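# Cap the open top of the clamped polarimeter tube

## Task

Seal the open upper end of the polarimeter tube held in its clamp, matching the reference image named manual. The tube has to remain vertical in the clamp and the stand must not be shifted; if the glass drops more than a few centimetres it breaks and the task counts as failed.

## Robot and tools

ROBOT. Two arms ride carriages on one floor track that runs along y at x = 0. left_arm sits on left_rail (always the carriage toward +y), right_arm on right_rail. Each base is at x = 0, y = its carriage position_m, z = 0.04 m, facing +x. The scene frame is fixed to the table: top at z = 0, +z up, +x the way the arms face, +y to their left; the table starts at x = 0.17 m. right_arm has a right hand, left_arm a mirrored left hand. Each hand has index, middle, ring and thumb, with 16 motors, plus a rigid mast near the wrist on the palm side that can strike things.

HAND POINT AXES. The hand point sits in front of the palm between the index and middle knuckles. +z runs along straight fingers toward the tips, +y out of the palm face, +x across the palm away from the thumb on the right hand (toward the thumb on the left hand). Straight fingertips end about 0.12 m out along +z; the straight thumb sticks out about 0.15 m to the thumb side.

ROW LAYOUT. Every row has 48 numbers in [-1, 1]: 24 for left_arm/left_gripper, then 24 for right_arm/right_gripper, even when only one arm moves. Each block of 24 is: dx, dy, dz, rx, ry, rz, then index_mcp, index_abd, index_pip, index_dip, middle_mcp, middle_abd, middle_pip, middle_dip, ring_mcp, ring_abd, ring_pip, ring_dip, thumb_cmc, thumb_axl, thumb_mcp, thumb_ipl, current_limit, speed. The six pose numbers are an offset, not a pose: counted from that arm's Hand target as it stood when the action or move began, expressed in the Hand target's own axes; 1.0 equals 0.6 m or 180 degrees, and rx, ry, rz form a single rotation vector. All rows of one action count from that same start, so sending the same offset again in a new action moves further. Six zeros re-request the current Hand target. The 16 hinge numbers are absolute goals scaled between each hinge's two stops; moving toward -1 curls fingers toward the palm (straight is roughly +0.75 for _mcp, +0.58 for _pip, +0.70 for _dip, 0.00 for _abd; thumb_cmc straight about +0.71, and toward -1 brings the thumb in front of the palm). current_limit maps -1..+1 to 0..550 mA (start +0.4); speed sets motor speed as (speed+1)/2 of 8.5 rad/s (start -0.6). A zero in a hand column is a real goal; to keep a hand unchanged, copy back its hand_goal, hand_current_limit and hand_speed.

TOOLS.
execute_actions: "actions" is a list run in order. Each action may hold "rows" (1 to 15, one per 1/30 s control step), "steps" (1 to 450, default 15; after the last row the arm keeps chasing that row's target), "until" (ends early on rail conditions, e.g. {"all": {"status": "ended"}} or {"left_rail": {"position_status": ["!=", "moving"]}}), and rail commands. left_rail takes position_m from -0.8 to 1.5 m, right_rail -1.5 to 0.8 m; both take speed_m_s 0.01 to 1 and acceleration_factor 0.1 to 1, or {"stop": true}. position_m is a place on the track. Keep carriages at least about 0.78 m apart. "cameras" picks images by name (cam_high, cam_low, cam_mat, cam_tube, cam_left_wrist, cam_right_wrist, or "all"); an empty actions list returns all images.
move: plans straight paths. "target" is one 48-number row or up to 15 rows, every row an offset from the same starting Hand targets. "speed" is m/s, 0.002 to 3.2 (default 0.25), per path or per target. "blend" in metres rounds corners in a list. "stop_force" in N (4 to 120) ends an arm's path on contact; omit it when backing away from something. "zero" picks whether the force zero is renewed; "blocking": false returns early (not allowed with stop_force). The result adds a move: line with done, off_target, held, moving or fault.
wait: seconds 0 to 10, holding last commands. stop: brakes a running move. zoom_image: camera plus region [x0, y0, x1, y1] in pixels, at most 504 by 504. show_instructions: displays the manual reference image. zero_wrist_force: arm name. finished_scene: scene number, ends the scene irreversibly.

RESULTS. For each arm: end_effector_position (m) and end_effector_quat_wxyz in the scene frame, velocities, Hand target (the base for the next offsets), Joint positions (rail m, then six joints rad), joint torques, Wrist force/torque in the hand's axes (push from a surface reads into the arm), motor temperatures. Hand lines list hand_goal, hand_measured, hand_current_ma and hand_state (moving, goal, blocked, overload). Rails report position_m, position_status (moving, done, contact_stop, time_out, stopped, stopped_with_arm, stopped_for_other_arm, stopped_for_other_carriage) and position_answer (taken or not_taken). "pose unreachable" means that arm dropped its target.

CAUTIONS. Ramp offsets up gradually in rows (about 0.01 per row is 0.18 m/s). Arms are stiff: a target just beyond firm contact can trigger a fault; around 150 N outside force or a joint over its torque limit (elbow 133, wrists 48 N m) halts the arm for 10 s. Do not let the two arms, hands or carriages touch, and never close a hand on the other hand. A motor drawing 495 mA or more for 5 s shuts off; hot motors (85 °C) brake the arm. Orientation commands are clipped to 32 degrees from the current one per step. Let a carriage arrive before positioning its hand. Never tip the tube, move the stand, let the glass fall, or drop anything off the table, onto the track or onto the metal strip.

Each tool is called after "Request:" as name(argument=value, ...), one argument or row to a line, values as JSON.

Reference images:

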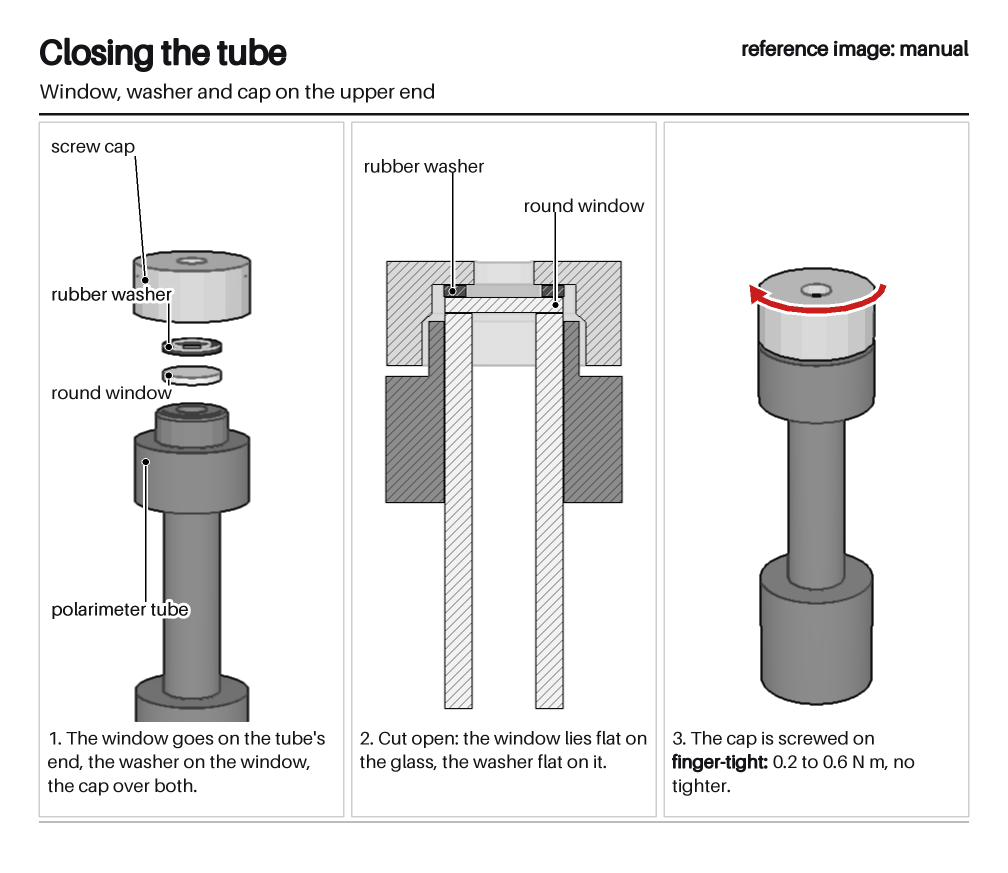

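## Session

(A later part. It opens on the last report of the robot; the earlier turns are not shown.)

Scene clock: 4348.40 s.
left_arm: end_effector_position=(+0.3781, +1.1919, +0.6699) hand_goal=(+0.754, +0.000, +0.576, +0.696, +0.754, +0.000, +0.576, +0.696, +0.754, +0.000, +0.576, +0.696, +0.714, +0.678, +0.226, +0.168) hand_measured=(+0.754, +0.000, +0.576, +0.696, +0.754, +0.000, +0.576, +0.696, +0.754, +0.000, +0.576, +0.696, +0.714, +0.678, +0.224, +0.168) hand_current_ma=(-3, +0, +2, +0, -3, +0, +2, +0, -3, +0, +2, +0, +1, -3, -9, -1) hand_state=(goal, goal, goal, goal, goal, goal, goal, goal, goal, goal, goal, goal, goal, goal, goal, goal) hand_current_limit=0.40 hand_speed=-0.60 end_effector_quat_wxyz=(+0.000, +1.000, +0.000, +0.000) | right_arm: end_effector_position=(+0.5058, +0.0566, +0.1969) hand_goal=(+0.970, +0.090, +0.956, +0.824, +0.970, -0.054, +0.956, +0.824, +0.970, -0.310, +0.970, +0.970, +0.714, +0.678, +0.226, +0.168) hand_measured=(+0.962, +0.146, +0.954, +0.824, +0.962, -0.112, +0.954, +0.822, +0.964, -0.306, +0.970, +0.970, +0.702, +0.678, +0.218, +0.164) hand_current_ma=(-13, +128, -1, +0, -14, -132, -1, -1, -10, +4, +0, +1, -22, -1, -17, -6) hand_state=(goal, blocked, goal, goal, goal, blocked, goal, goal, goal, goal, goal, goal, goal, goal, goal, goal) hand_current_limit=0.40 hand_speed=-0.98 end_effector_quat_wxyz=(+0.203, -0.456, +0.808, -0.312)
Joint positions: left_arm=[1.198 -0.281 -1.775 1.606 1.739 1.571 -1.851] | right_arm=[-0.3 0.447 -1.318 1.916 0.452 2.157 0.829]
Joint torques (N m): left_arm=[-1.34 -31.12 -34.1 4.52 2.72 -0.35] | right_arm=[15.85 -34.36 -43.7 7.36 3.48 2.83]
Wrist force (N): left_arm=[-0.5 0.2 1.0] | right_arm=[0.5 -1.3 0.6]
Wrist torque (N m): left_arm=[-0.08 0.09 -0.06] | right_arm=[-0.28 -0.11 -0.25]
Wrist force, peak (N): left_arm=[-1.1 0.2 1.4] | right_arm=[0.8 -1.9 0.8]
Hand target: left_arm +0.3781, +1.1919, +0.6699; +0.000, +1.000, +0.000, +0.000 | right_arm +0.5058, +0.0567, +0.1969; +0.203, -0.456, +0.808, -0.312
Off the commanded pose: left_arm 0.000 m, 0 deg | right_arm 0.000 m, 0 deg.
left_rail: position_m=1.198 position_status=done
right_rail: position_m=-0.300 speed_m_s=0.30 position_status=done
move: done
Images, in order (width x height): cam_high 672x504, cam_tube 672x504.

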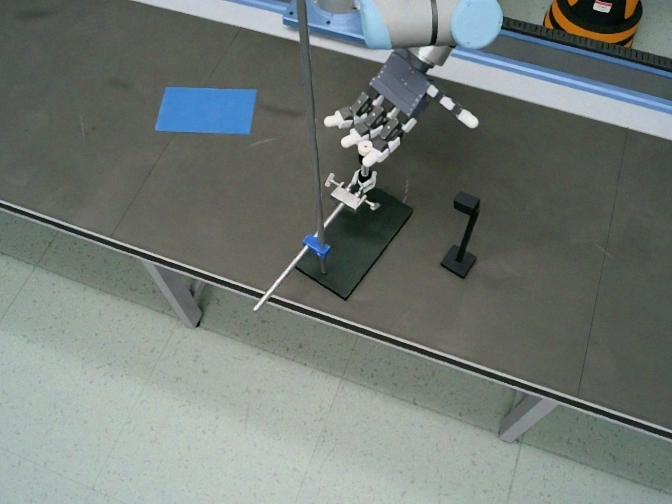

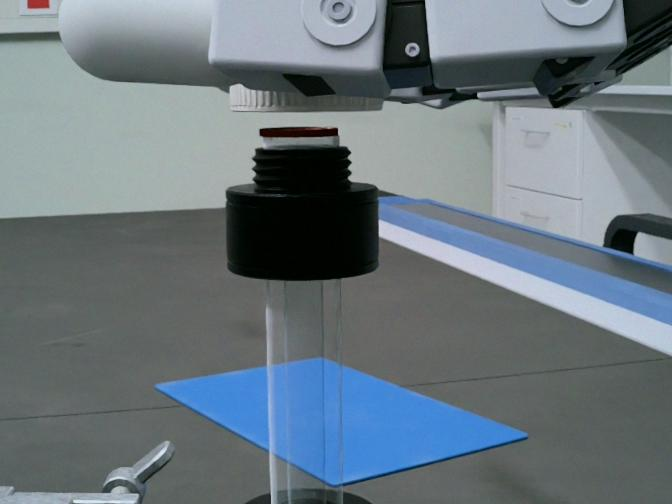

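Request:
zoom_image(
  camera="cam_tube",
  region=[215, 85, 245, 115],
)

Request:
zoom_image(
  camera="cam_tube",
  region=[365, 85, 395, 115],
)

Request:
zoom_image(
  camera="cam_tube",
  region=[215, 185, 245, 215],
)

Request:
zoom_image(
  camera="cam_tube",
  region=[365, 185, 395, 215],
)

Scaled by 16.800 from the camera's 672x504 image, which has a finer 960x720 frame.

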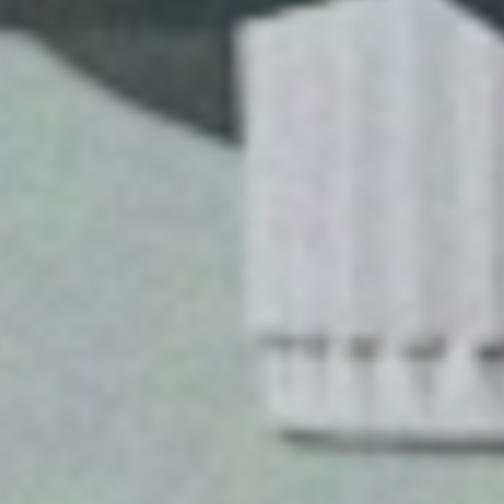

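Scaled by 16.800 from the camera's 672x504 image, which has a finer 960x720 frame.

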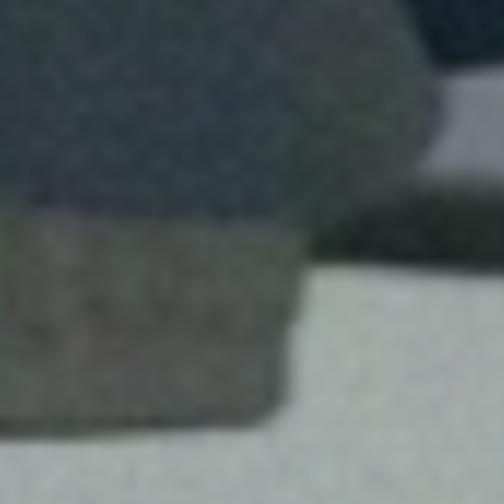

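Scaled by 16.800 from the camera's 672x504 image, which has a finer 960x720 frame.

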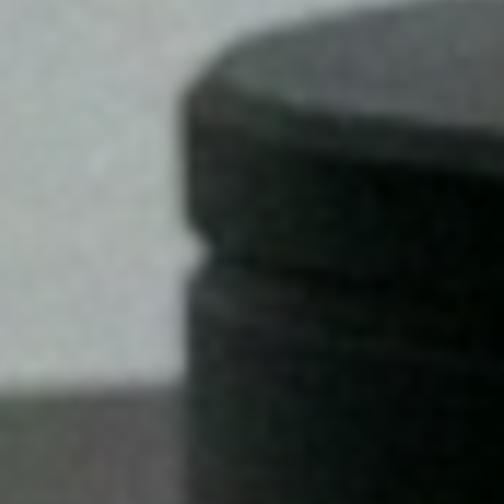

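Scaled by 16.800 from the camera's 672x504 image, which has a finer 960x720 frame.

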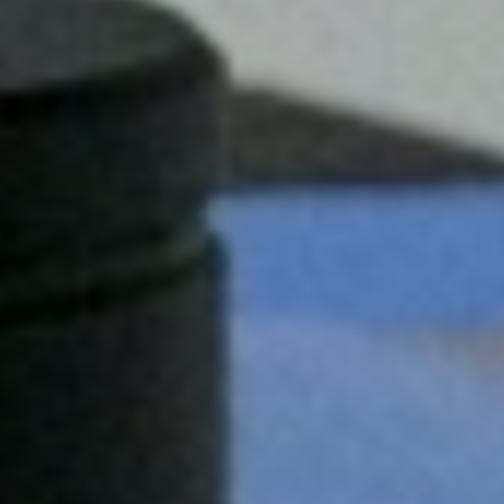

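Request:
zoom_image(
  camera="cam_high",
  region=[335, 125, 395, 185],
)

Scaled by 8.400 from the camera's 672x504 image, which has a finer 960x720 frame.

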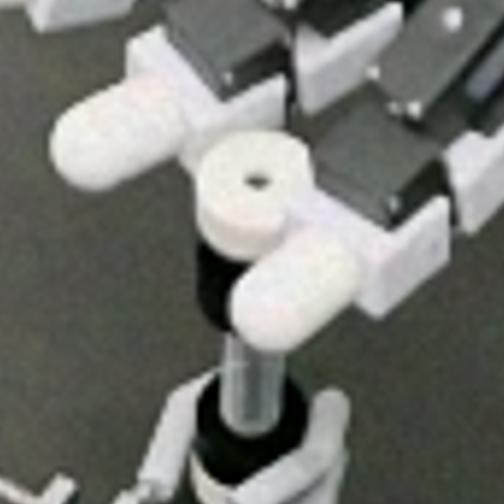

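Request:
zoom_image(
  camera="cam_high",
  region=[350, 136, 380, 166],
)

Request:
zoom_image(
  camera="cam_high",
  region=[350, 155, 380, 185],
)

Scaled by 16.800 from the camera's 672x504 image, which has a finer 960x720 frame.

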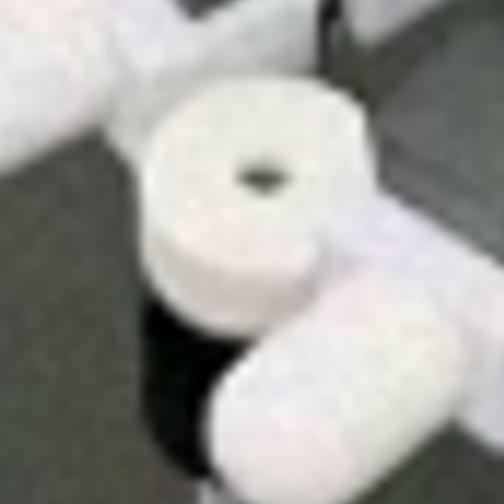

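Scaled by 16.800 from the camera's 672x504 image, which has a finer 960x720 frame.

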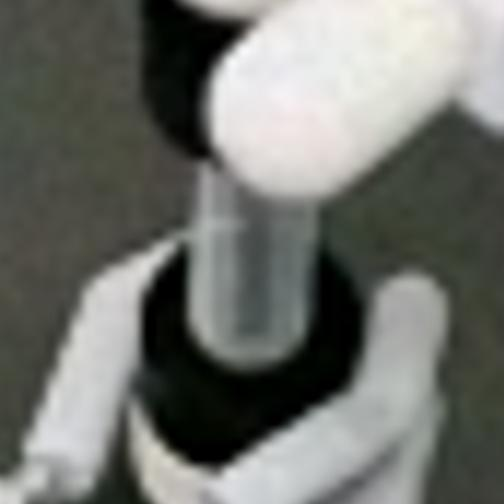

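Request:
execute_actions(
  actions=[],
  cameras=["cam_right_wrist", "cam_high", "cam_low"],
)

Request:
zoom_image(
  camera="cam_right_wrist",
  region=[200, 200, 340, 340],
)

Request:
zoom_image(
  camera="cam_high",
  region=[355, 140, 375, 160],
)

Scene clock: 4437.17 s.
left_arm: end_effector_position=(+0.3781, +1.1919, +0.6699) hand_goal=(+0.754, +0.000, +0.576, +0.696, +0.754, +0.000, +0.576, +0.696, +0.754, +0.000, +0.576, +0.696, +0.714, +0.678, +0.226, +0.168) hand_measured=(+0.754, +0.000, +0.576, +0.696, +0.754, +0.000, +0.576, +0.696, +0.754, +0.000, +0.576, +0.696, +0.714, +0.678, +0.224, +0.168) hand_current_ma=(-3, +0, +2, +0, -3, +0, +2, +0, -3, +0, +2, +0, +1, -3, -9, -1) hand_state=(goal, goal, goal, goal, goal, goal, goal, goal, goal, goal, goal, goal, goal, goal, goal, goal) hand_current_limit=0.40 hand_speed=-0.60 end_effector_quat_wxyz=(+0.000, +1.000, +0.000, +0.000) | right_arm: end_effector_position=(+0.5058, +0.0567, +0.1969) hand_goal=(+0.970, +0.090, +0.956, +0.824, +0.970, -0.054, +0.956, +0.824, +0.970, -0.310, +0.970, +0.970, +0.714, +0.678, +0.226, +0.168) hand_measured=(+0.962, +0.146, +0.954, +0.824, +0.962, -0.112, +0.954, +0.822, +0.964, -0.306, +0.970, +0.970, +0.702, +0.678, +0.218, +0.164) hand_current_ma=(-13, +128, -1, +0, -14, -132, -1, -1, -10, +4, +0, +1, -22, -1, -17, -6) hand_state=(goal, blocked, goal, goal, goal, blocked, goal, goal, goal, goal, goal, goal, goal, goal, goal, goal) hand_current_limit=0.40 hand_speed=-0.98 end_effector_quat_wxyz=(+0.203, -0.456, +0.808, -0.312)
Joint positions: left_arm=[1.198 -0.281 -1.775 1.606 1.739 1.571 -1.851] | right_arm=[-0.3 0.447 -1.318 1.915 0.452 2.157 0.83]
Joint velocities: within noise
Joint torques (N m): left_arm=[-0.38 -30.79 -34.03 4.57 2.89 -0.34] | right_arm=[16.31 -35.57 -44.22 7.13 3.58 3.18]
Motor temperatures (°C): left_arm=[32 33 29 35 34 29] | right_arm=[29 35 31 34 34 41]
Wrist force (N): left_arm=[-0.5 0.2 1.2] | right_arm=[0.9 -1.2 0.8]
Wrist torque (N m): left_arm=[-0.10 0.09 -0.06] | right_arm=[-0.28 -0.16 -0.22]
Wrist force, peak (N): left_arm=[-1.3 0.3 1.3] | right_arm=[1.1 -1.5 1.0]
Hand target: left_arm +0.3781, +1.1919, +0.6699; +0.000, +1.000, +0.000, +0.000 | right_arm +0.5058, +0.0567, +0.1969; +0.203, -0.456, +0.808, -0.312
Off the commanded pose: left_arm 0.000 m, 0 deg | right_arm 0.000 m, 0 deg.
left_rail: position_m=1.198 position_status=done
right_rail: position_m=-0.300 speed_m_s=0.30 position_status=done
Images, in order (width x height): cam_high 672x504, cam_low 672x504, cam_right_wrist 616x616.

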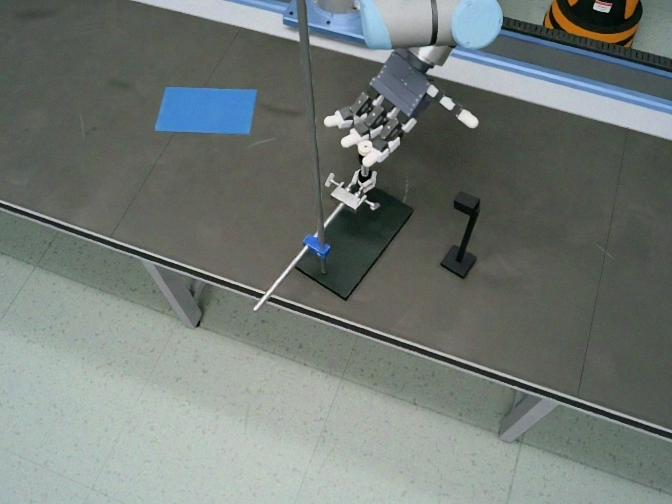

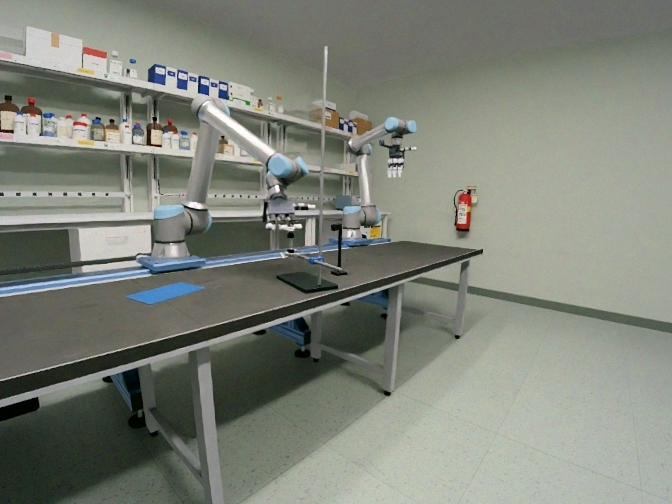

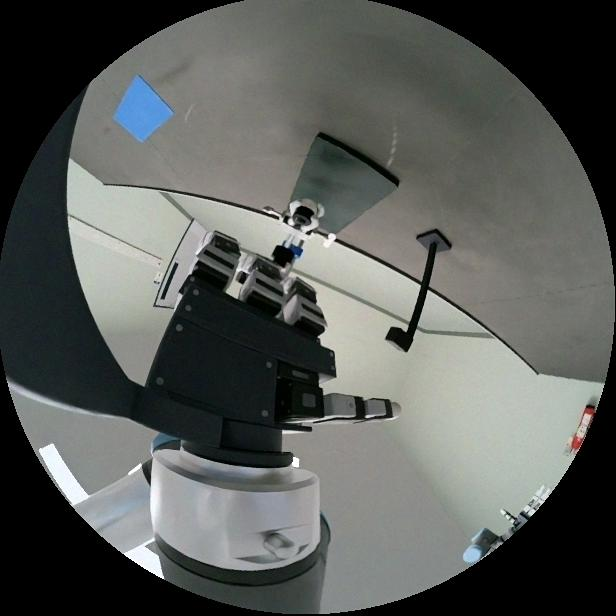

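Scaled by 3.600 from the camera's 616x616 image, which has a finer 880x880 frame.

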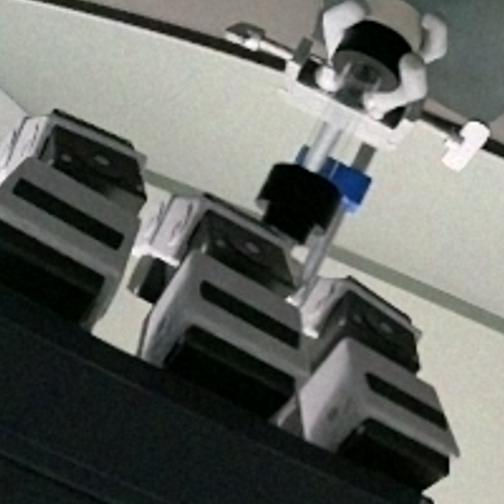

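Scaled by 25.200 from the camera's 672x504 image, which has a finer 960x720 frame.

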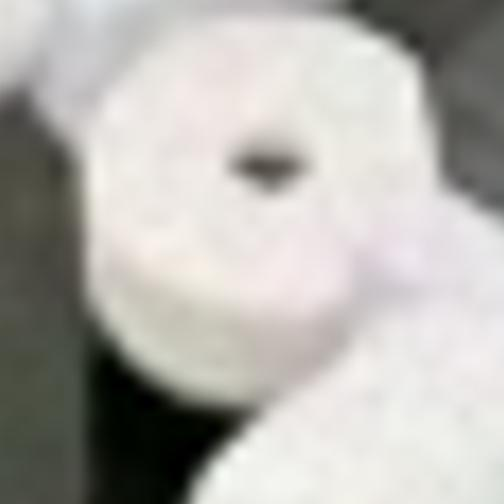

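Request:
move(
  target=[
    [0,0,0,0,0,0,0.754,0,0.576,0.696,0.754,0,0.576,0.696,0.754,0,0.576,0.696,0.714,0.678,0.226,0.168,0.4,-0.6,-0.00108,-0.00084,0.00087,0,0,0,0.97,0.09,0.956,0.823,0.97,-0.055,0.956,0.823,0.97,-0.31,0.97,0.97,0.714,0.678,0.226,0.168,0.4,-0.98],
    [0,0,0,0,0,0,0.754,0,0.576,0.696,0.754,0,0.576,0.696,0.754,0,0.576,0.696,0.714,0.678,0.226,0.168,0.4,-0.6,-0.00046,0.00894,0.01112,0,0,0,0.97,0.09,0.956,0.823,0.97,-0.055,0.956,0.823,0.97,-0.31,0.97,0.97,0.714,0.678,0.226,0.168,0.4,-0.98],
  ],
  speed=0.02,
  cameras=["cam_tube", "cam_high"],
)

Request:
zoom_image(
  camera="cam_tube",
  region=[200, 60, 400, 210],
)

Request:
zoom_image(
  camera="cam_high",
  region=[350, 136, 380, 166],
)

Scene clock: 4452.67 s.
left_arm: end_effector_position=(+0.3781, +1.1919, +0.6699) hand_goal=(+0.754, +0.000, +0.576, +0.696, +0.754, +0.000, +0.576, +0.696, +0.754, +0.000, +0.576, +0.696, +0.714, +0.678, +0.226, +0.168) hand_measured=(+0.754, +0.000, +0.576, +0.696, +0.754, +0.000, +0.576, +0.696, +0.754, +0.000, +0.576, +0.696, +0.714, +0.678, +0.224, +0.168) hand_current_ma=(-3, +0, +2, +0, -3, +0, +2, +0, -3, +0, +2, +0, +1, -3, -9, -1) hand_state=(goal, goal, goal, goal, goal, goal, goal, goal, goal, goal, goal, goal, goal, goal, goal, goal) hand_current_limit=0.40 hand_speed=-0.60 end_effector_quat_wxyz=(+0.000, +1.000, +0.000, +0.000) | right_arm: end_effector_position=(+0.5068, +0.0569, +0.1885) hand_goal=(+0.970, +0.090, +0.956, +0.824, +0.970, -0.054, +0.956, +0.824, +0.970, -0.310, +0.970, +0.970, +0.714, +0.678, +0.226, +0.168) hand_measured=(+0.962, +0.146, +0.954, +0.824, +0.962, -0.112, +0.954, +0.822, +0.964, -0.306, +0.970, +0.970, +0.702, +0.678, +0.218, +0.164) hand_current_ma=(-13, +128, -1, +0, -14, -132, -1, -1, -10, +4, +0, +1, -22, -1, -17, -6) hand_state=(goal, blocked, goal, goal, goal, blocked, goal, goal, goal, goal, goal, goal, goal, goal, goal, goal) hand_current_limit=0.40 hand_speed=-0.98 end_effector_quat_wxyz=(+0.203, -0.456, +0.808, -0.312)
Joint positions: left_arm=[1.198 -0.281 -1.775 1.606 1.739 1.571 -1.851] | right_arm=[-0.3 0.447 -1.308 1.921 0.437 2.157 0.829]
Joint torques (N m): left_arm=[-2.2 -31.6 -34.39 4.68 2.62 -0.25] | right_arm=[-18.52 -36.13 -25.37 -1.38 -1.72 -3.53]
Wrist force (N): left_arm=[-0.6 0.2 1.2] | right_arm=[0.7 -1.7 0.6]
Wrist torque (N m): left_arm=[-0.10 0.11 -0.07] | right_arm=[-0.24 -0.16 -0.18]
Wrist force, peak (N): left_arm=[-0.9 0.2 1.4] | right_arm=[0.9 -1.4 1.3]
Hand target: left_arm +0.3781, +1.1919, +0.6699; +0.000, +1.000, +0.000, +0.000 | right_arm +0.5068, +0.0569, +0.1884; +0.203, -0.456, +0.808, -0.312
Off the commanded pose: left_arm 0.000 m, 0 deg | right_arm 0.000 m, 0 deg.
left_rail: position_m=1.198 position_status=done
right_rail: position_m=-0.300 speed_m_s=0.30 position_status=done
move: done
Images, in order (width x height): cam_high 672x504, cam_tube 672x504.

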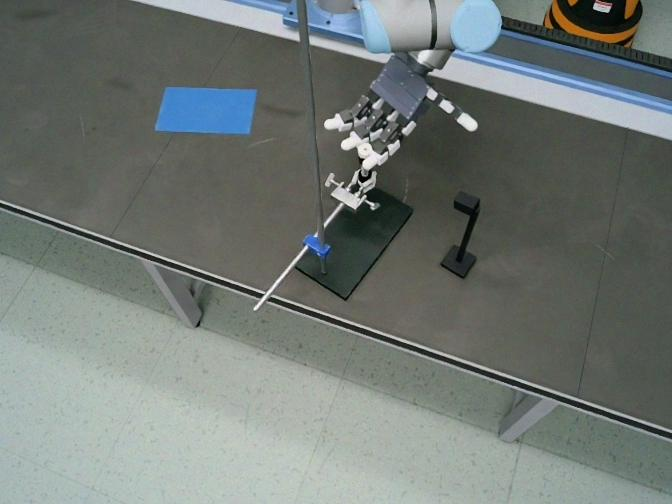

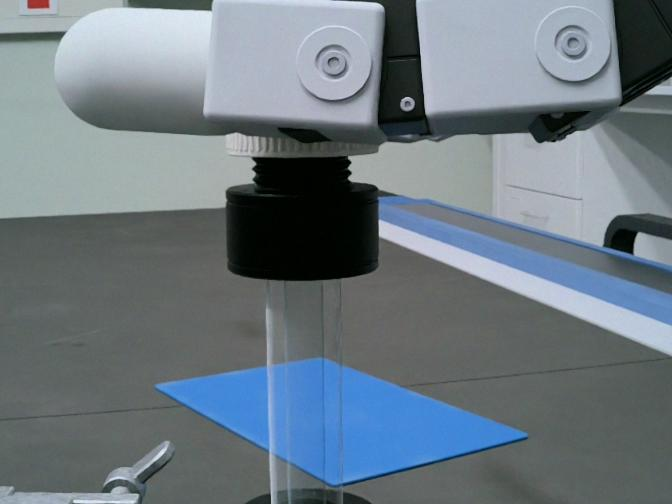

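Scaled by 2.520 from the camera's 672x504 image, which has a finer 960x720 frame.

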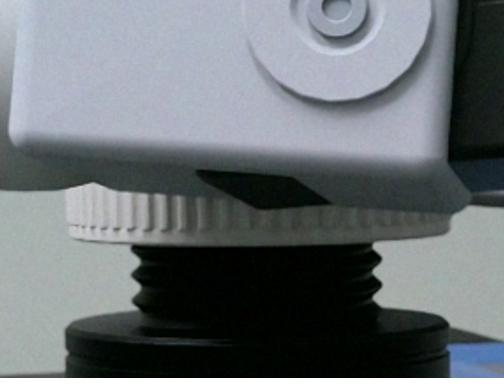

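Scaled by 16.800 from the camera's 672x504 image, which has a finer 960x720 frame.

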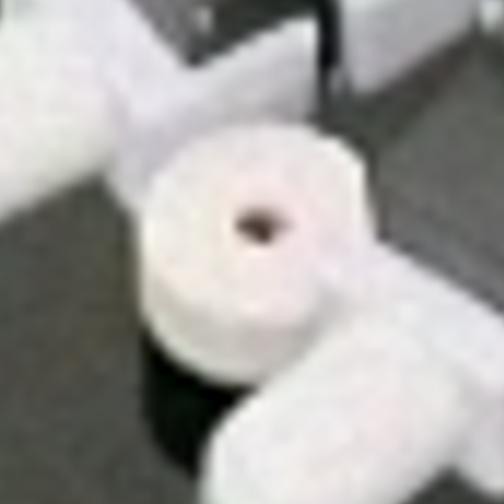

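Request:
move(
  target=[0,0,0,0,0,0,0.754,0,0.576,0.696,0.754,0,0.576,0.696,0.754,0,0.576,0.696,0.714,0.678,0.226,0.168,0.4,-0.6,0.000291,0.004603,0.004825,0,0,0,0.97,0.09,0.956,0.823,0.97,-0.055,0.956,0.823,0.97,-0.31,0.97,0.97,0.714,0.678,0.226,0.168,0.4,-0.98],
  speed=0.003,
  stop_force=4,
  cameras=["cam_tube", "cam_high"],
)

Request:
zoom_image(
  camera="cam_tube",
  region=[200, 60, 400, 210],
)

Scene clock: 4463.17 s.
left_arm: end_effector_position=(+0.3781, +1.1919, +0.6699) hand_goal=(+0.754, +0.000, +0.576, +0.696, +0.754, +0.000, +0.576, +0.696, +0.754, +0.000, +0.576, +0.696, +0.714, +0.678, +0.226, +0.168) hand_measured=(+0.754, +0.000, +0.576, +0.696, +0.754, +0.000, +0.576, +0.696, +0.754, +0.000, +0.576, +0.696, +0.714, +0.678, +0.224, +0.168) hand_current_ma=(-3, +0, +2, +0, -3, +0, +2, +0, -3, +0, +2, +0, +1, -3, -9, -1) hand_state=(goal, goal, goal, goal, goal, goal, goal, goal, goal, goal, goal, goal, goal, goal, goal, goal) hand_current_limit=0.40 hand_speed=-0.60 end_effector_quat_wxyz=(+0.000, +1.000, +0.000, +0.000) | right_arm: end_effector_position=(+0.5068, +0.0569, +0.1844) hand_goal=(+0.970, +0.090, +0.956, +0.824, +0.970, -0.054, +0.956, +0.824, +0.970, -0.310, +0.970, +0.970, +0.714, +0.678, +0.226, +0.168) hand_measured=(+0.974, +0.146, +0.958, +0.824, +0.974, -0.110, +0.958, +0.822, +0.964, -0.306, +0.970, +0.970, +0.702, +0.678, +0.218, +0.164) hand_current_ma=(+4, +128, +1, +0, +5, -131, +2, -1, -10, +4, +0, +1, -22, -1, -17, -6) hand_state=(goal, blocked, goal, goal, goal, blocked, goal, goal, goal, goal, goal, goal, goal, goal, goal, goal) hand_current_limit=0.40 hand_speed=-0.98 end_effector_quat_wxyz=(+0.203, -0.456, +0.808, -0.312)
Joint positions: left_arm=[1.198 -0.281 -1.775 1.606 1.739 1.571 -1.851] | right_arm=[-0.3 0.447 -1.304 1.924 0.43 2.157 0.829]
Joint torques (N m): left_arm=[-1.24 -31.45 -34.18 4.81 2.45 -0.3] | right_arm=[-18.73 -32.49 -24.75 -1.24 -1.81 -3.58]
Wrist force (N): left_arm=[-0.8 0.5 1.1] | right_arm=[1.1 -2.1 -1.0]
Wrist torque (N m): left_arm=[-0.05 0.12 -0.09] | right_arm=[0.04 -0.12 -0.13]
Wrist force, peak (N): left_arm=[-0.8 0.2 1.5] | right_arm=[1.4 -2.5 -1.2]
Hand target: left_arm +0.3781, +1.1919, +0.6699; +0.000, +1.000, +0.000, +0.000 | right_arm +0.5068, +0.0569, +0.1844; +0.203, -0.456, +0.808, -0.312
Off the commanded pose: left_arm 0.000 m, 0 deg | right_arm 0.000 m, 0 deg.
left_rail: position_m=1.198 position_status=done
right_rail: position_m=-0.300 speed_m_s=0.30 position_status=done
move: done
Images, in order (width x height): cam_high 672x504, cam_tube 672x504.

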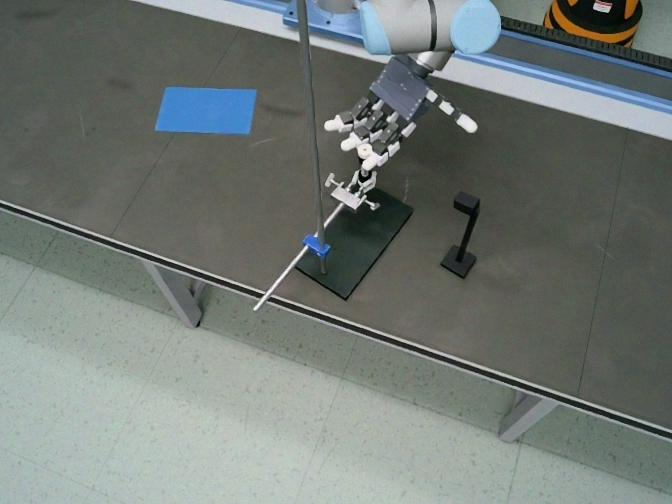

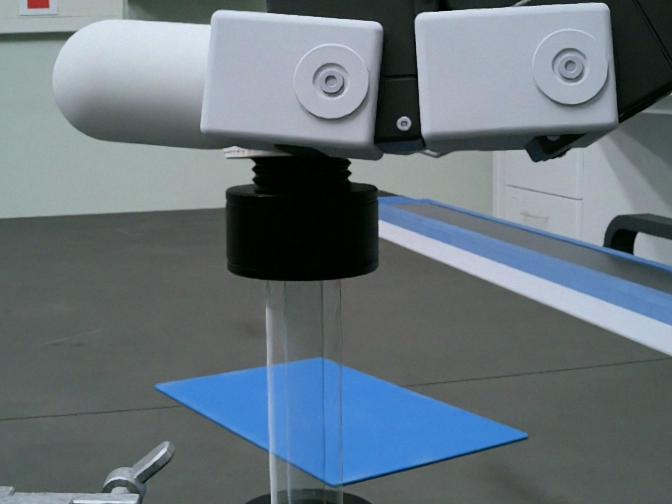

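Scaled by 2.520 from the camera's 672x504 image, which has a finer 960x720 frame.

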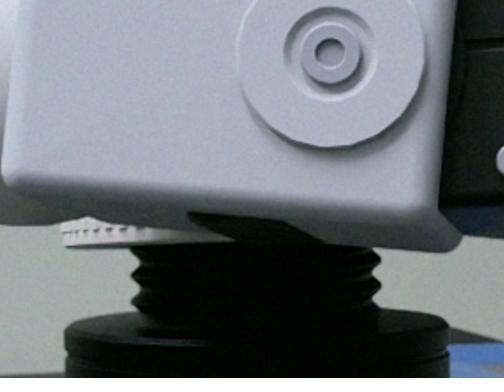

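Request:
move(
  target=[0,0,0,0,0,0,0.754,0,0.576,0.696,0.754,0,0.576,0.696,0.754,0,0.576,0.696,0.714,0.678,0.226,0.168,0.4,-0.6,-0.000116,-0.001841,-0.00193,0,0,0,0.97,0.09,0.956,0.823,0.97,-0.055,0.956,0.823,0.97,-0.31,0.97,0.97,0.714,0.678,0.226,0.168,0.4,-0.98],
  speed=0.005,
  cameras=["cam_tube"],
)

Request:
zoom_image(
  camera="cam_tube",
  region=[200, 60, 400, 210],
)

Scene clock: 4485.53 s.
left_arm: end_effector_position=(+0.3781, +1.1919, +0.6699) hand_goal=(+0.754, +0.000, +0.576, +0.696, +0.754, +0.000, +0.576, +0.696, +0.754, +0.000, +0.576, +0.696, +0.714, +0.678, +0.226, +0.168) hand_measured=(+0.754, +0.000, +0.576, +0.696, +0.754, +0.000, +0.576, +0.696, +0.754, +0.000, +0.576, +0.696, +0.714, +0.678, +0.224, +0.168) hand_current_ma=(-3, +0, +2, +0, -3, +0, +2, +0, -3, +0, +2, +0, +1, -3, -9, -1) hand_state=(goal, goal, goal, goal, goal, goal, goal, goal, goal, goal, goal, goal, goal, goal, goal, goal) hand_current_limit=0.40 hand_speed=-0.60 end_effector_quat_wxyz=(+0.000, +1.000, +0.000, +0.000) | right_arm: end_effector_position=(+0.5068, +0.0569, +0.1859) hand_goal=(+0.970, +0.090, +0.956, +0.824, +0.970, -0.054, +0.956, +0.824, +0.970, -0.310, +0.970, +0.970, +0.714, +0.678, +0.226, +0.168) hand_measured=(+0.966, +0.146, +0.956, +0.824, +0.966, -0.110, +0.956, +0.822, +0.964, -0.306, +0.970, +0.970, +0.702, +0.678, +0.218, +0.164) hand_current_ma=(-5, +128, +0, +0, -6, -131, +0, -1, -10, +4, +0, +1, -22, -1, -17, -6) hand_state=(goal, blocked, goal, goal, goal, blocked, goal, goal, goal, goal, goal, goal, goal, goal, goal, goal) hand_current_limit=0.40 hand_speed=-0.98 end_effector_quat_wxyz=(+0.203, -0.456, +0.808, -0.312)
Joint positions: left_arm=[1.198 -0.281 -1.775 1.606 1.739 1.571 -1.851] | right_arm=[-0.3 0.447 -1.306 1.923 0.433 2.157 0.829]
Joint torques (N m): left_arm=[-1.23 -31.31 -34.37 4.75 2.71 -0.42] | right_arm=[-17.44 -62.82 -42.99 6.93 -1.46 -3.44]
Wrist force (N): left_arm=[-0.4 0.3 1.2] | right_arm=[0.6 -1.7 0.9]
Wrist torque (N m): left_arm=[-0.09 0.08 -0.05] | right_arm=[-0.26 -0.10 -0.19]
Wrist force, peak (N): left_arm=[-0.5 0.3 1.6] | right_arm=[1.4 -2.5 -1.5]
Hand target: left_arm +0.3781, +1.1919, +0.6699; +0.000, +1.000, +0.000, +0.000 | right_arm +0.5068, +0.0569, +0.1860; +0.203, -0.456, +0.808, -0.312
Off the commanded pose: left_arm 0.000 m, 0 deg | right_arm 0.000 m, 0 deg.
left_rail: position_m=1.198 position_status=done
right_rail: position_m=-0.300 speed_m_s=0.30 position_status=done
move: done
Images, in order (width x height): cam_tube 672x504.

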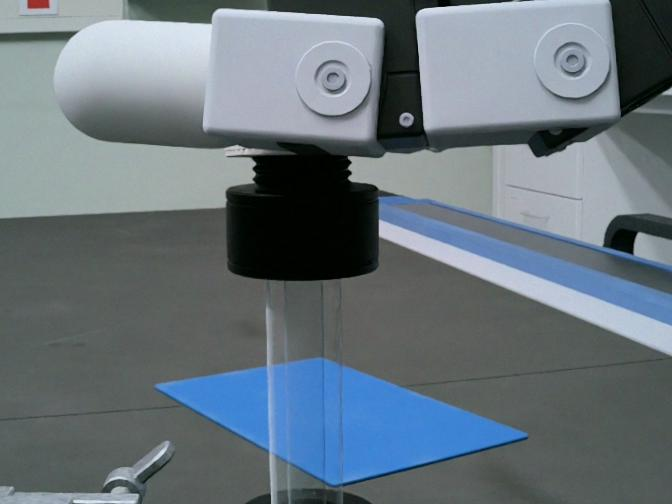

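Scaled by 2.520 from the camera's 672x504 image, which has a finer 960x720 frame.

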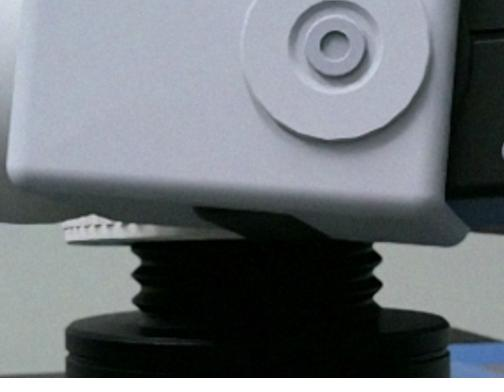

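Request:
move(
  target=[
    [0,0,0,0,0,0,0.754,0,0.576,0.696,0.754,0,0.576,0.696,0.754,0,0.576,0.696,0.714,0.678,0.226,0.168,0.4,-0.6,0,0,0,0,0,0,0.97,0.23,0.956,0.823,0.97,-0.2,0.956,0.823,0.97,-0.31,0.97,0.97,0.714,0.678,0.226,0.168,0.4,-0.97],
    [0,0,0,0,0,0,0.754,0,0.576,0.696,0.754,0,0.576,0.696,0.754,0,0.576,0.696,0.714,0.678,0.226,0.168,0.4,-0.6,-0.000618,-0.009782,-0.010254,0,0,0,0.97,0.23,0.956,0.823,0.97,-0.2,0.956,0.823,0.97,-0.31,0.97,0.97,0.714,0.678,0.226,0.168,0.4,-0.97],
  ],
  speed=0.03,
  cameras=["cam_tube", "cam_high"],
)

Request:
zoom_image(
  camera="cam_tube",
  region=[200, 60, 400, 210],
)

Request:
zoom_image(
  camera="cam_high",
  region=[350, 136, 380, 166],
)

Scene clock: 4494.77 s.
left_arm: end_effector_position=(+0.3781, +1.1919, +0.6699) hand_goal=(+0.754, +0.000, +0.576, +0.696, +0.754, +0.000, +0.576, +0.696, +0.754, +0.000, +0.576, +0.696, +0.714, +0.678, +0.226, +0.168) hand_measured=(+0.754, +0.000, +0.576, +0.696, +0.754, +0.000, +0.576, +0.696, +0.754, +0.000, +0.576, +0.696, +0.714, +0.678, +0.224, +0.168) hand_current_ma=(-3, +0, +2, +0, -3, +0, +2, +0, -3, +0, +2, +0, +1, -3, -9, -1) hand_state=(goal, goal, goal, goal, goal, goal, goal, goal, goal, goal, goal, goal, goal, goal, goal, goal) hand_current_limit=0.40 hand_speed=-0.60 end_effector_quat_wxyz=(+0.000, +1.000, +0.000, +0.000) | right_arm: end_effector_position=(+0.5068, +0.0569, +0.1945) hand_goal=(+0.970, +0.230, +0.956, +0.824, +0.970, -0.200, +0.956, +0.824, +0.970, -0.310, +0.970, +0.970, +0.714, +0.678, +0.226, +0.168) hand_measured=(+0.962, +0.224, +0.956, +0.824, +0.962, -0.196, +0.956, +0.822, +0.964, -0.306, +0.970, +0.970, +0.702, +0.678, +0.218, +0.164) hand_current_ma=(-12, -5, +0, +0, -11, +3, +0, -1, -10, +4, +0, +1, -22, -1, -17, -6) hand_state=(goal, goal, goal, goal, goal, goal, goal, goal, goal, goal, goal, goal, goal, goal, goal, goal) hand_current_limit=0.40 hand_speed=-0.97 end_effector_quat_wxyz=(+0.203, -0.456, +0.808, -0.312)
Joint positions: left_arm=[1.198 -0.281 -1.775 1.606 1.739 1.571 -1.851] | right_arm=[-0.3 0.447 -1.314 1.916 0.448 2.157 0.829]
Joint torques (N m): left_arm=[-1.81 -29.79 -34.18 4.69 2.91 -0.49] | right_arm=[-10.23 -64.58 -43.52 7.19 -1.04 -2.16]
Wrist force (N): left_arm=[-0.7 0.0 0.7] | right_arm=[0.8 -1.6 0.7]
Wrist torque (N m): left_arm=[-0.08 0.10 -0.07] | right_arm=[-0.31 -0.16 -0.19]
Wrist force, peak (N): left_arm=[-0.9 0.0 1.5] | right_arm=[1.1 -2.1 0.5]
Hand target: left_arm +0.3781, +1.1919, +0.6699; +0.000, +1.000, +0.000, +0.000 | right_arm +0.5068, +0.0569, +0.1945; +0.203, -0.456, +0.808, -0.312
Off the commanded pose: left_arm 0.000 m, 0 deg | right_arm 0.000 m, 0 deg.
left_rail: position_m=1.198 position_status=done
right_rail: position_m=-0.300 speed_m_s=0.30 position_status=done
move: done
Images, in order (width x height): cam_high 672x504, cam_tube 672x504.

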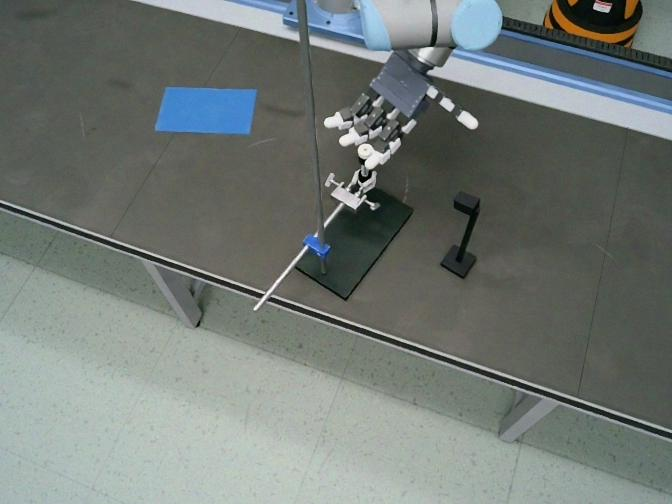

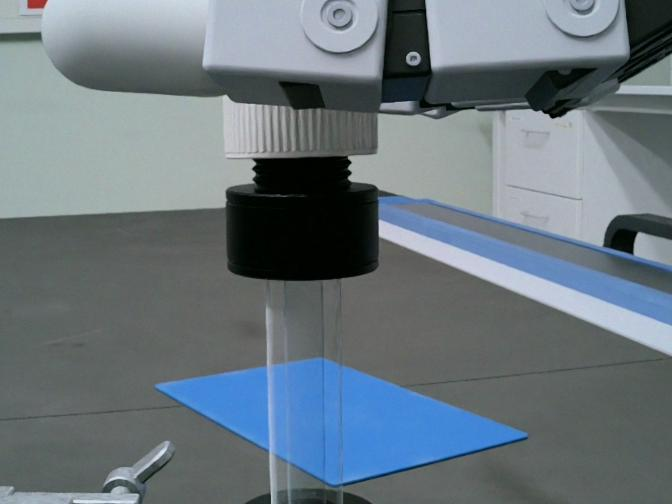

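Scaled by 2.520 from the camera's 672x504 image, which has a finer 960x720 frame.

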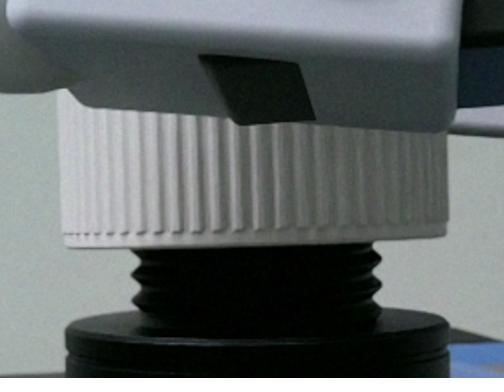

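Scaled by 16.800 from the camera's 672x504 image, which has a finer 960x720 frame.

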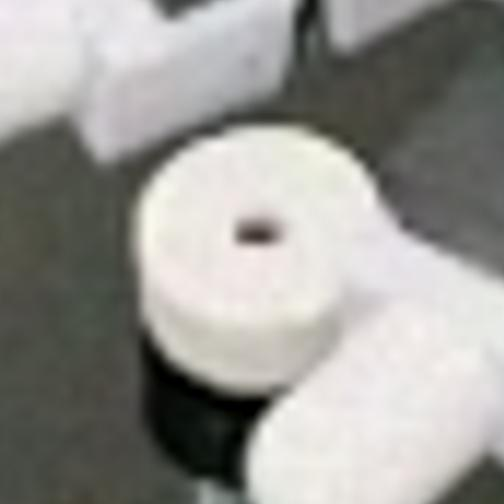

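Request:
move(
  target=[
    [0,0,0,0,0,0,0.754,0,0.576,0.696,0.754,0,0.576,0.696,0.754,0,0.576,0.696,0.714,0.678,0.226,0.168,0.4,-0.6,0.000218,0.003452,0.003619,0,0,0,0.97,0.23,0.956,0.823,0.97,-0.2,0.956,0.823,0.97,-0.31,0.97,0.97,0.714,0.678,0.226,0.168,0.4,-0.97],
    [0,0,0,0,0,0,0.754,0,0.576,0.696,0.754,0,0.576,0.696,0.754,0,0.576,0.696,0.714,0.678,0.226,0.168,0.4,-0.6,0.000218,0.003452,0.003619,0,0,0,0.97,0.09,0.956,0.823,0.97,-0.055,0.956,0.823,0.97,-0.31,0.97,0.97,0.714,0.678,0.226,0.168,0.4,-0.97],
  ],
  speed=0.02,
  cameras=["cam_tube", "cam_high"],
)

Request:
zoom_image(
  camera="cam_tube",
  region=[200, 60, 400, 210],
)

Request:
zoom_image(
  camera="cam_high",
  region=[350, 136, 380, 166],
)

Scene clock: 4558.90 s.
left_arm: end_effector_position=(+0.3781, +1.1919, +0.6699) hand_goal=(+0.754, +0.000, +0.576, +0.696, +0.754, +0.000, +0.576, +0.696, +0.754, +0.000, +0.576, +0.696, +0.714, +0.678, +0.226, +0.168) hand_measured=(+0.754, +0.000, +0.576, +0.696, +0.754, +0.000, +0.576, +0.696, +0.754, +0.000, +0.576, +0.696, +0.714, +0.678, +0.224, +0.168) hand_current_ma=(-3, +0, +2, +0, -3, +0, +2, +0, -3, +0, +2, +0, +1, -3, -9, -1) hand_state=(goal, goal, goal, goal, goal, goal, goal, goal, goal, goal, goal, goal, goal, goal, goal, goal) hand_current_limit=0.40 hand_speed=-0.60 end_effector_quat_wxyz=(+0.000, +1.000, +0.000, +0.000) | right_arm: end_effector_position=(+0.5068, +0.0569, +0.1915) hand_goal=(+0.970, +0.090, +0.956, +0.824, +0.970, -0.054, +0.956, +0.824, +0.970, -0.310, +0.970, +0.970, +0.714, +0.678, +0.226, +0.168) hand_measured=(+0.962, +0.142, +0.956, +0.824, +0.962, -0.110, +0.956, +0.822, +0.964, -0.306, +0.970, +0.970, +0.702, +0.678, +0.218, +0.164) hand_current_ma=(-12, +48, +0, +0, -11, -43, +0, -1, -10, +4, +0, +1, -22, -1, -17, -6) hand_state=(goal, moving, goal, goal, goal, moving, goal, goal, goal, goal, goal, goal, goal, goal, goal, goal) hand_current_limit=0.40 hand_speed=-0.97 end_effector_quat_wxyz=(+0.203, -0.456, +0.808, -0.312)
Joint positions: left_arm=[1.198 -0.281 -1.775 1.606 1.739 1.571 -1.851] | right_arm=[-0.3 0.447 -1.311 1.918 0.443 2.157 0.829]
Joint torques (N m): left_arm=[-1.24 -31.49 -34.53 4.7 2.78 -0.33] | right_arm=[5.56 -35.46 -25.57 -1.15 0.95 2.39]
Wrist force (N): left_arm=[-0.4 0.4 1.0] | right_arm=[0.5 -1.5 1.2]
Wrist torque (N m): left_arm=[-0.07 0.08 -0.06] | right_arm=[-0.34 -0.12 -0.21]
Wrist force, peak (N): left_arm=[-0.8 0.0 1.7] | right_arm=[0.8 -1.7 1.1]
Hand target: left_arm +0.3781, +1.1919, +0.6699; +0.000, +1.000, +0.000, +0.000 | right_arm +0.5068, +0.0569, +0.1915; +0.203, -0.456, +0.808, -0.312
Off the commanded pose: left_arm 0.000 m, 0 deg | right_arm 0.000 m, 0 deg.
left_rail: position_m=1.198 position_status=done
right_rail: position_m=-0.300 speed_m_s=0.30 position_status=done
move: done
Images, in order (width x height): cam_high 672x504, cam_tube 672x504.

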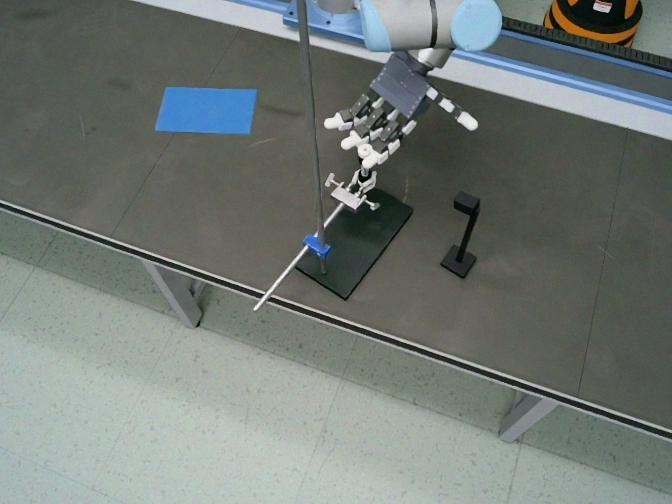

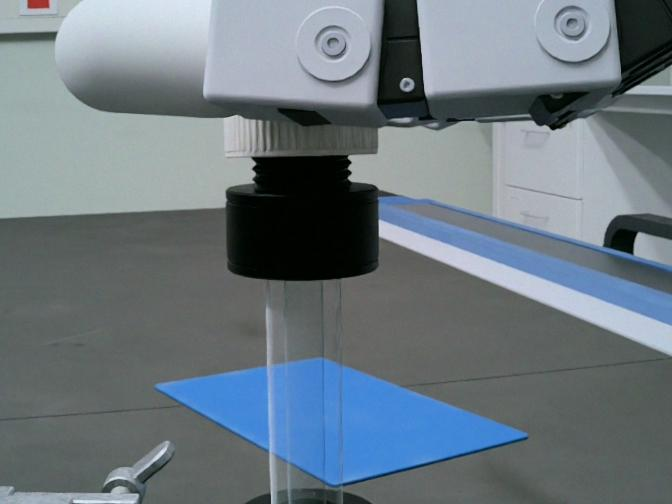

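Scaled by 2.520 from the camera's 672x504 image, which has a finer 960x720 frame.

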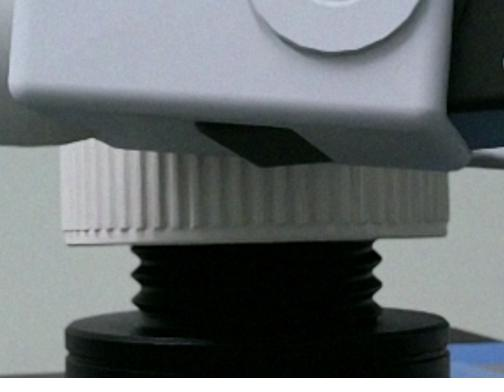

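Scaled by 16.800 from the camera's 672x504 image, which has a finer 960x720 frame.

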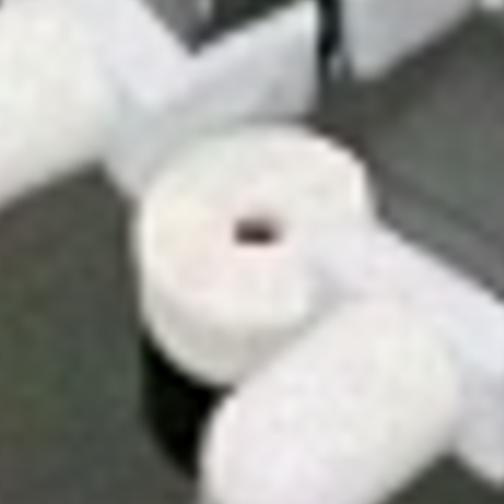

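Request:
wait(
  seconds=0.5,
  cameras=[],
)

Scene clock: 4562.27 s.
left_arm: end_effector_position=(+0.3781, +1.1919, +0.6699) hand_goal=(+0.754, +0.000, +0.576, +0.696, +0.754, +0.000, +0.576, +0.696, +0.754, +0.000, +0.576, +0.696, +0.714, +0.678, +0.226, +0.168) hand_measured=(+0.754, +0.000, +0.576, +0.696, +0.754, +0.000, +0.576, +0.696, +0.754, +0.000, +0.576, +0.696, +0.714, +0.678, +0.224, +0.168) hand_current_ma=(-3, +0, +2, +0, -3, +0, +2, +0, -3, +0, +2, +0, +1, -3, -9, -1) hand_state=(goal, goal, goal, goal, goal, goal, goal, goal, goal, goal, goal, goal, goal, goal, goal, goal) hand_current_limit=0.40 hand_speed=-0.60 end_effector_quat_wxyz=(+0.000, +1.000, +0.000, +0.000) | right_arm: end_effector_position=(+0.5068, +0.0569, +0.1915) hand_goal=(+0.970, +0.090, +0.956, +0.824, +0.970, -0.054, +0.956, +0.824, +0.970, -0.310, +0.970, +0.970, +0.714, +0.678, +0.226, +0.168) hand_measured=(+0.962, +0.142, +0.956, +0.824, +0.962, -0.106, +0.956, +0.822, +0.964, -0.306, +0.970, +0.970, +0.702, +0.678, +0.218, +0.164) hand_current_ma=(-12, +116, +0, +0, -11, -117, +0, -1, -10, +4, +0, +1, -22, -1, -17, -6) hand_state=(goal, blocked, goal, goal, goal, blocked, goal, goal, goal, goal, goal, goal, goal, goal, goal, goal) hand_current_limit=0.40 hand_speed=-0.97 end_effector_quat_wxyz=(+0.203, -0.456, +0.808, -0.312)
Joint positions: left_arm=[1.198 -0.281 -1.775 1.606 1.739 1.571 -1.851] | right_arm=[-0.3 0.447 -1.311 1.918 0.443 2.157 0.829]
Joint torques (N m): left_arm=[-0.75 -30.73 -34.09 4.64 2.68 -0.46] | right_arm=[5.92 -34.59 -25.9 -0.75 2.03 2.48]
Wrist force (N): left_arm=[-0.5 -0.2 1.1] | right_arm=[1.0 -1.2 0.7]
Wrist torque (N m): left_arm=[-0.15 0.08 -0.05] | right_arm=[-0.25 -0.16 -0.16]
Wrist force, peak (N): left_arm=[-0.6 0.3 1.6] | right_arm=[1.0 -1.6 1.2]
Hand target: left_arm +0.3781, +1.1919, +0.6699; +0.000, +1.000, +0.000, +0.000 | right_arm +0.5068, +0.0569, +0.1915; +0.203, -0.456, +0.808, -0.312
Off the commanded pose: left_arm 0.000 m, 0 deg | right_arm 0.000 m, 0 deg.
left_rail: position_m=1.198 position_status=done
right_rail: position_m=-0.300 speed_m_s=0.30 position_status=done
wait: 0.50 s; at rest from the start
No camera images: "cameras" was empty.


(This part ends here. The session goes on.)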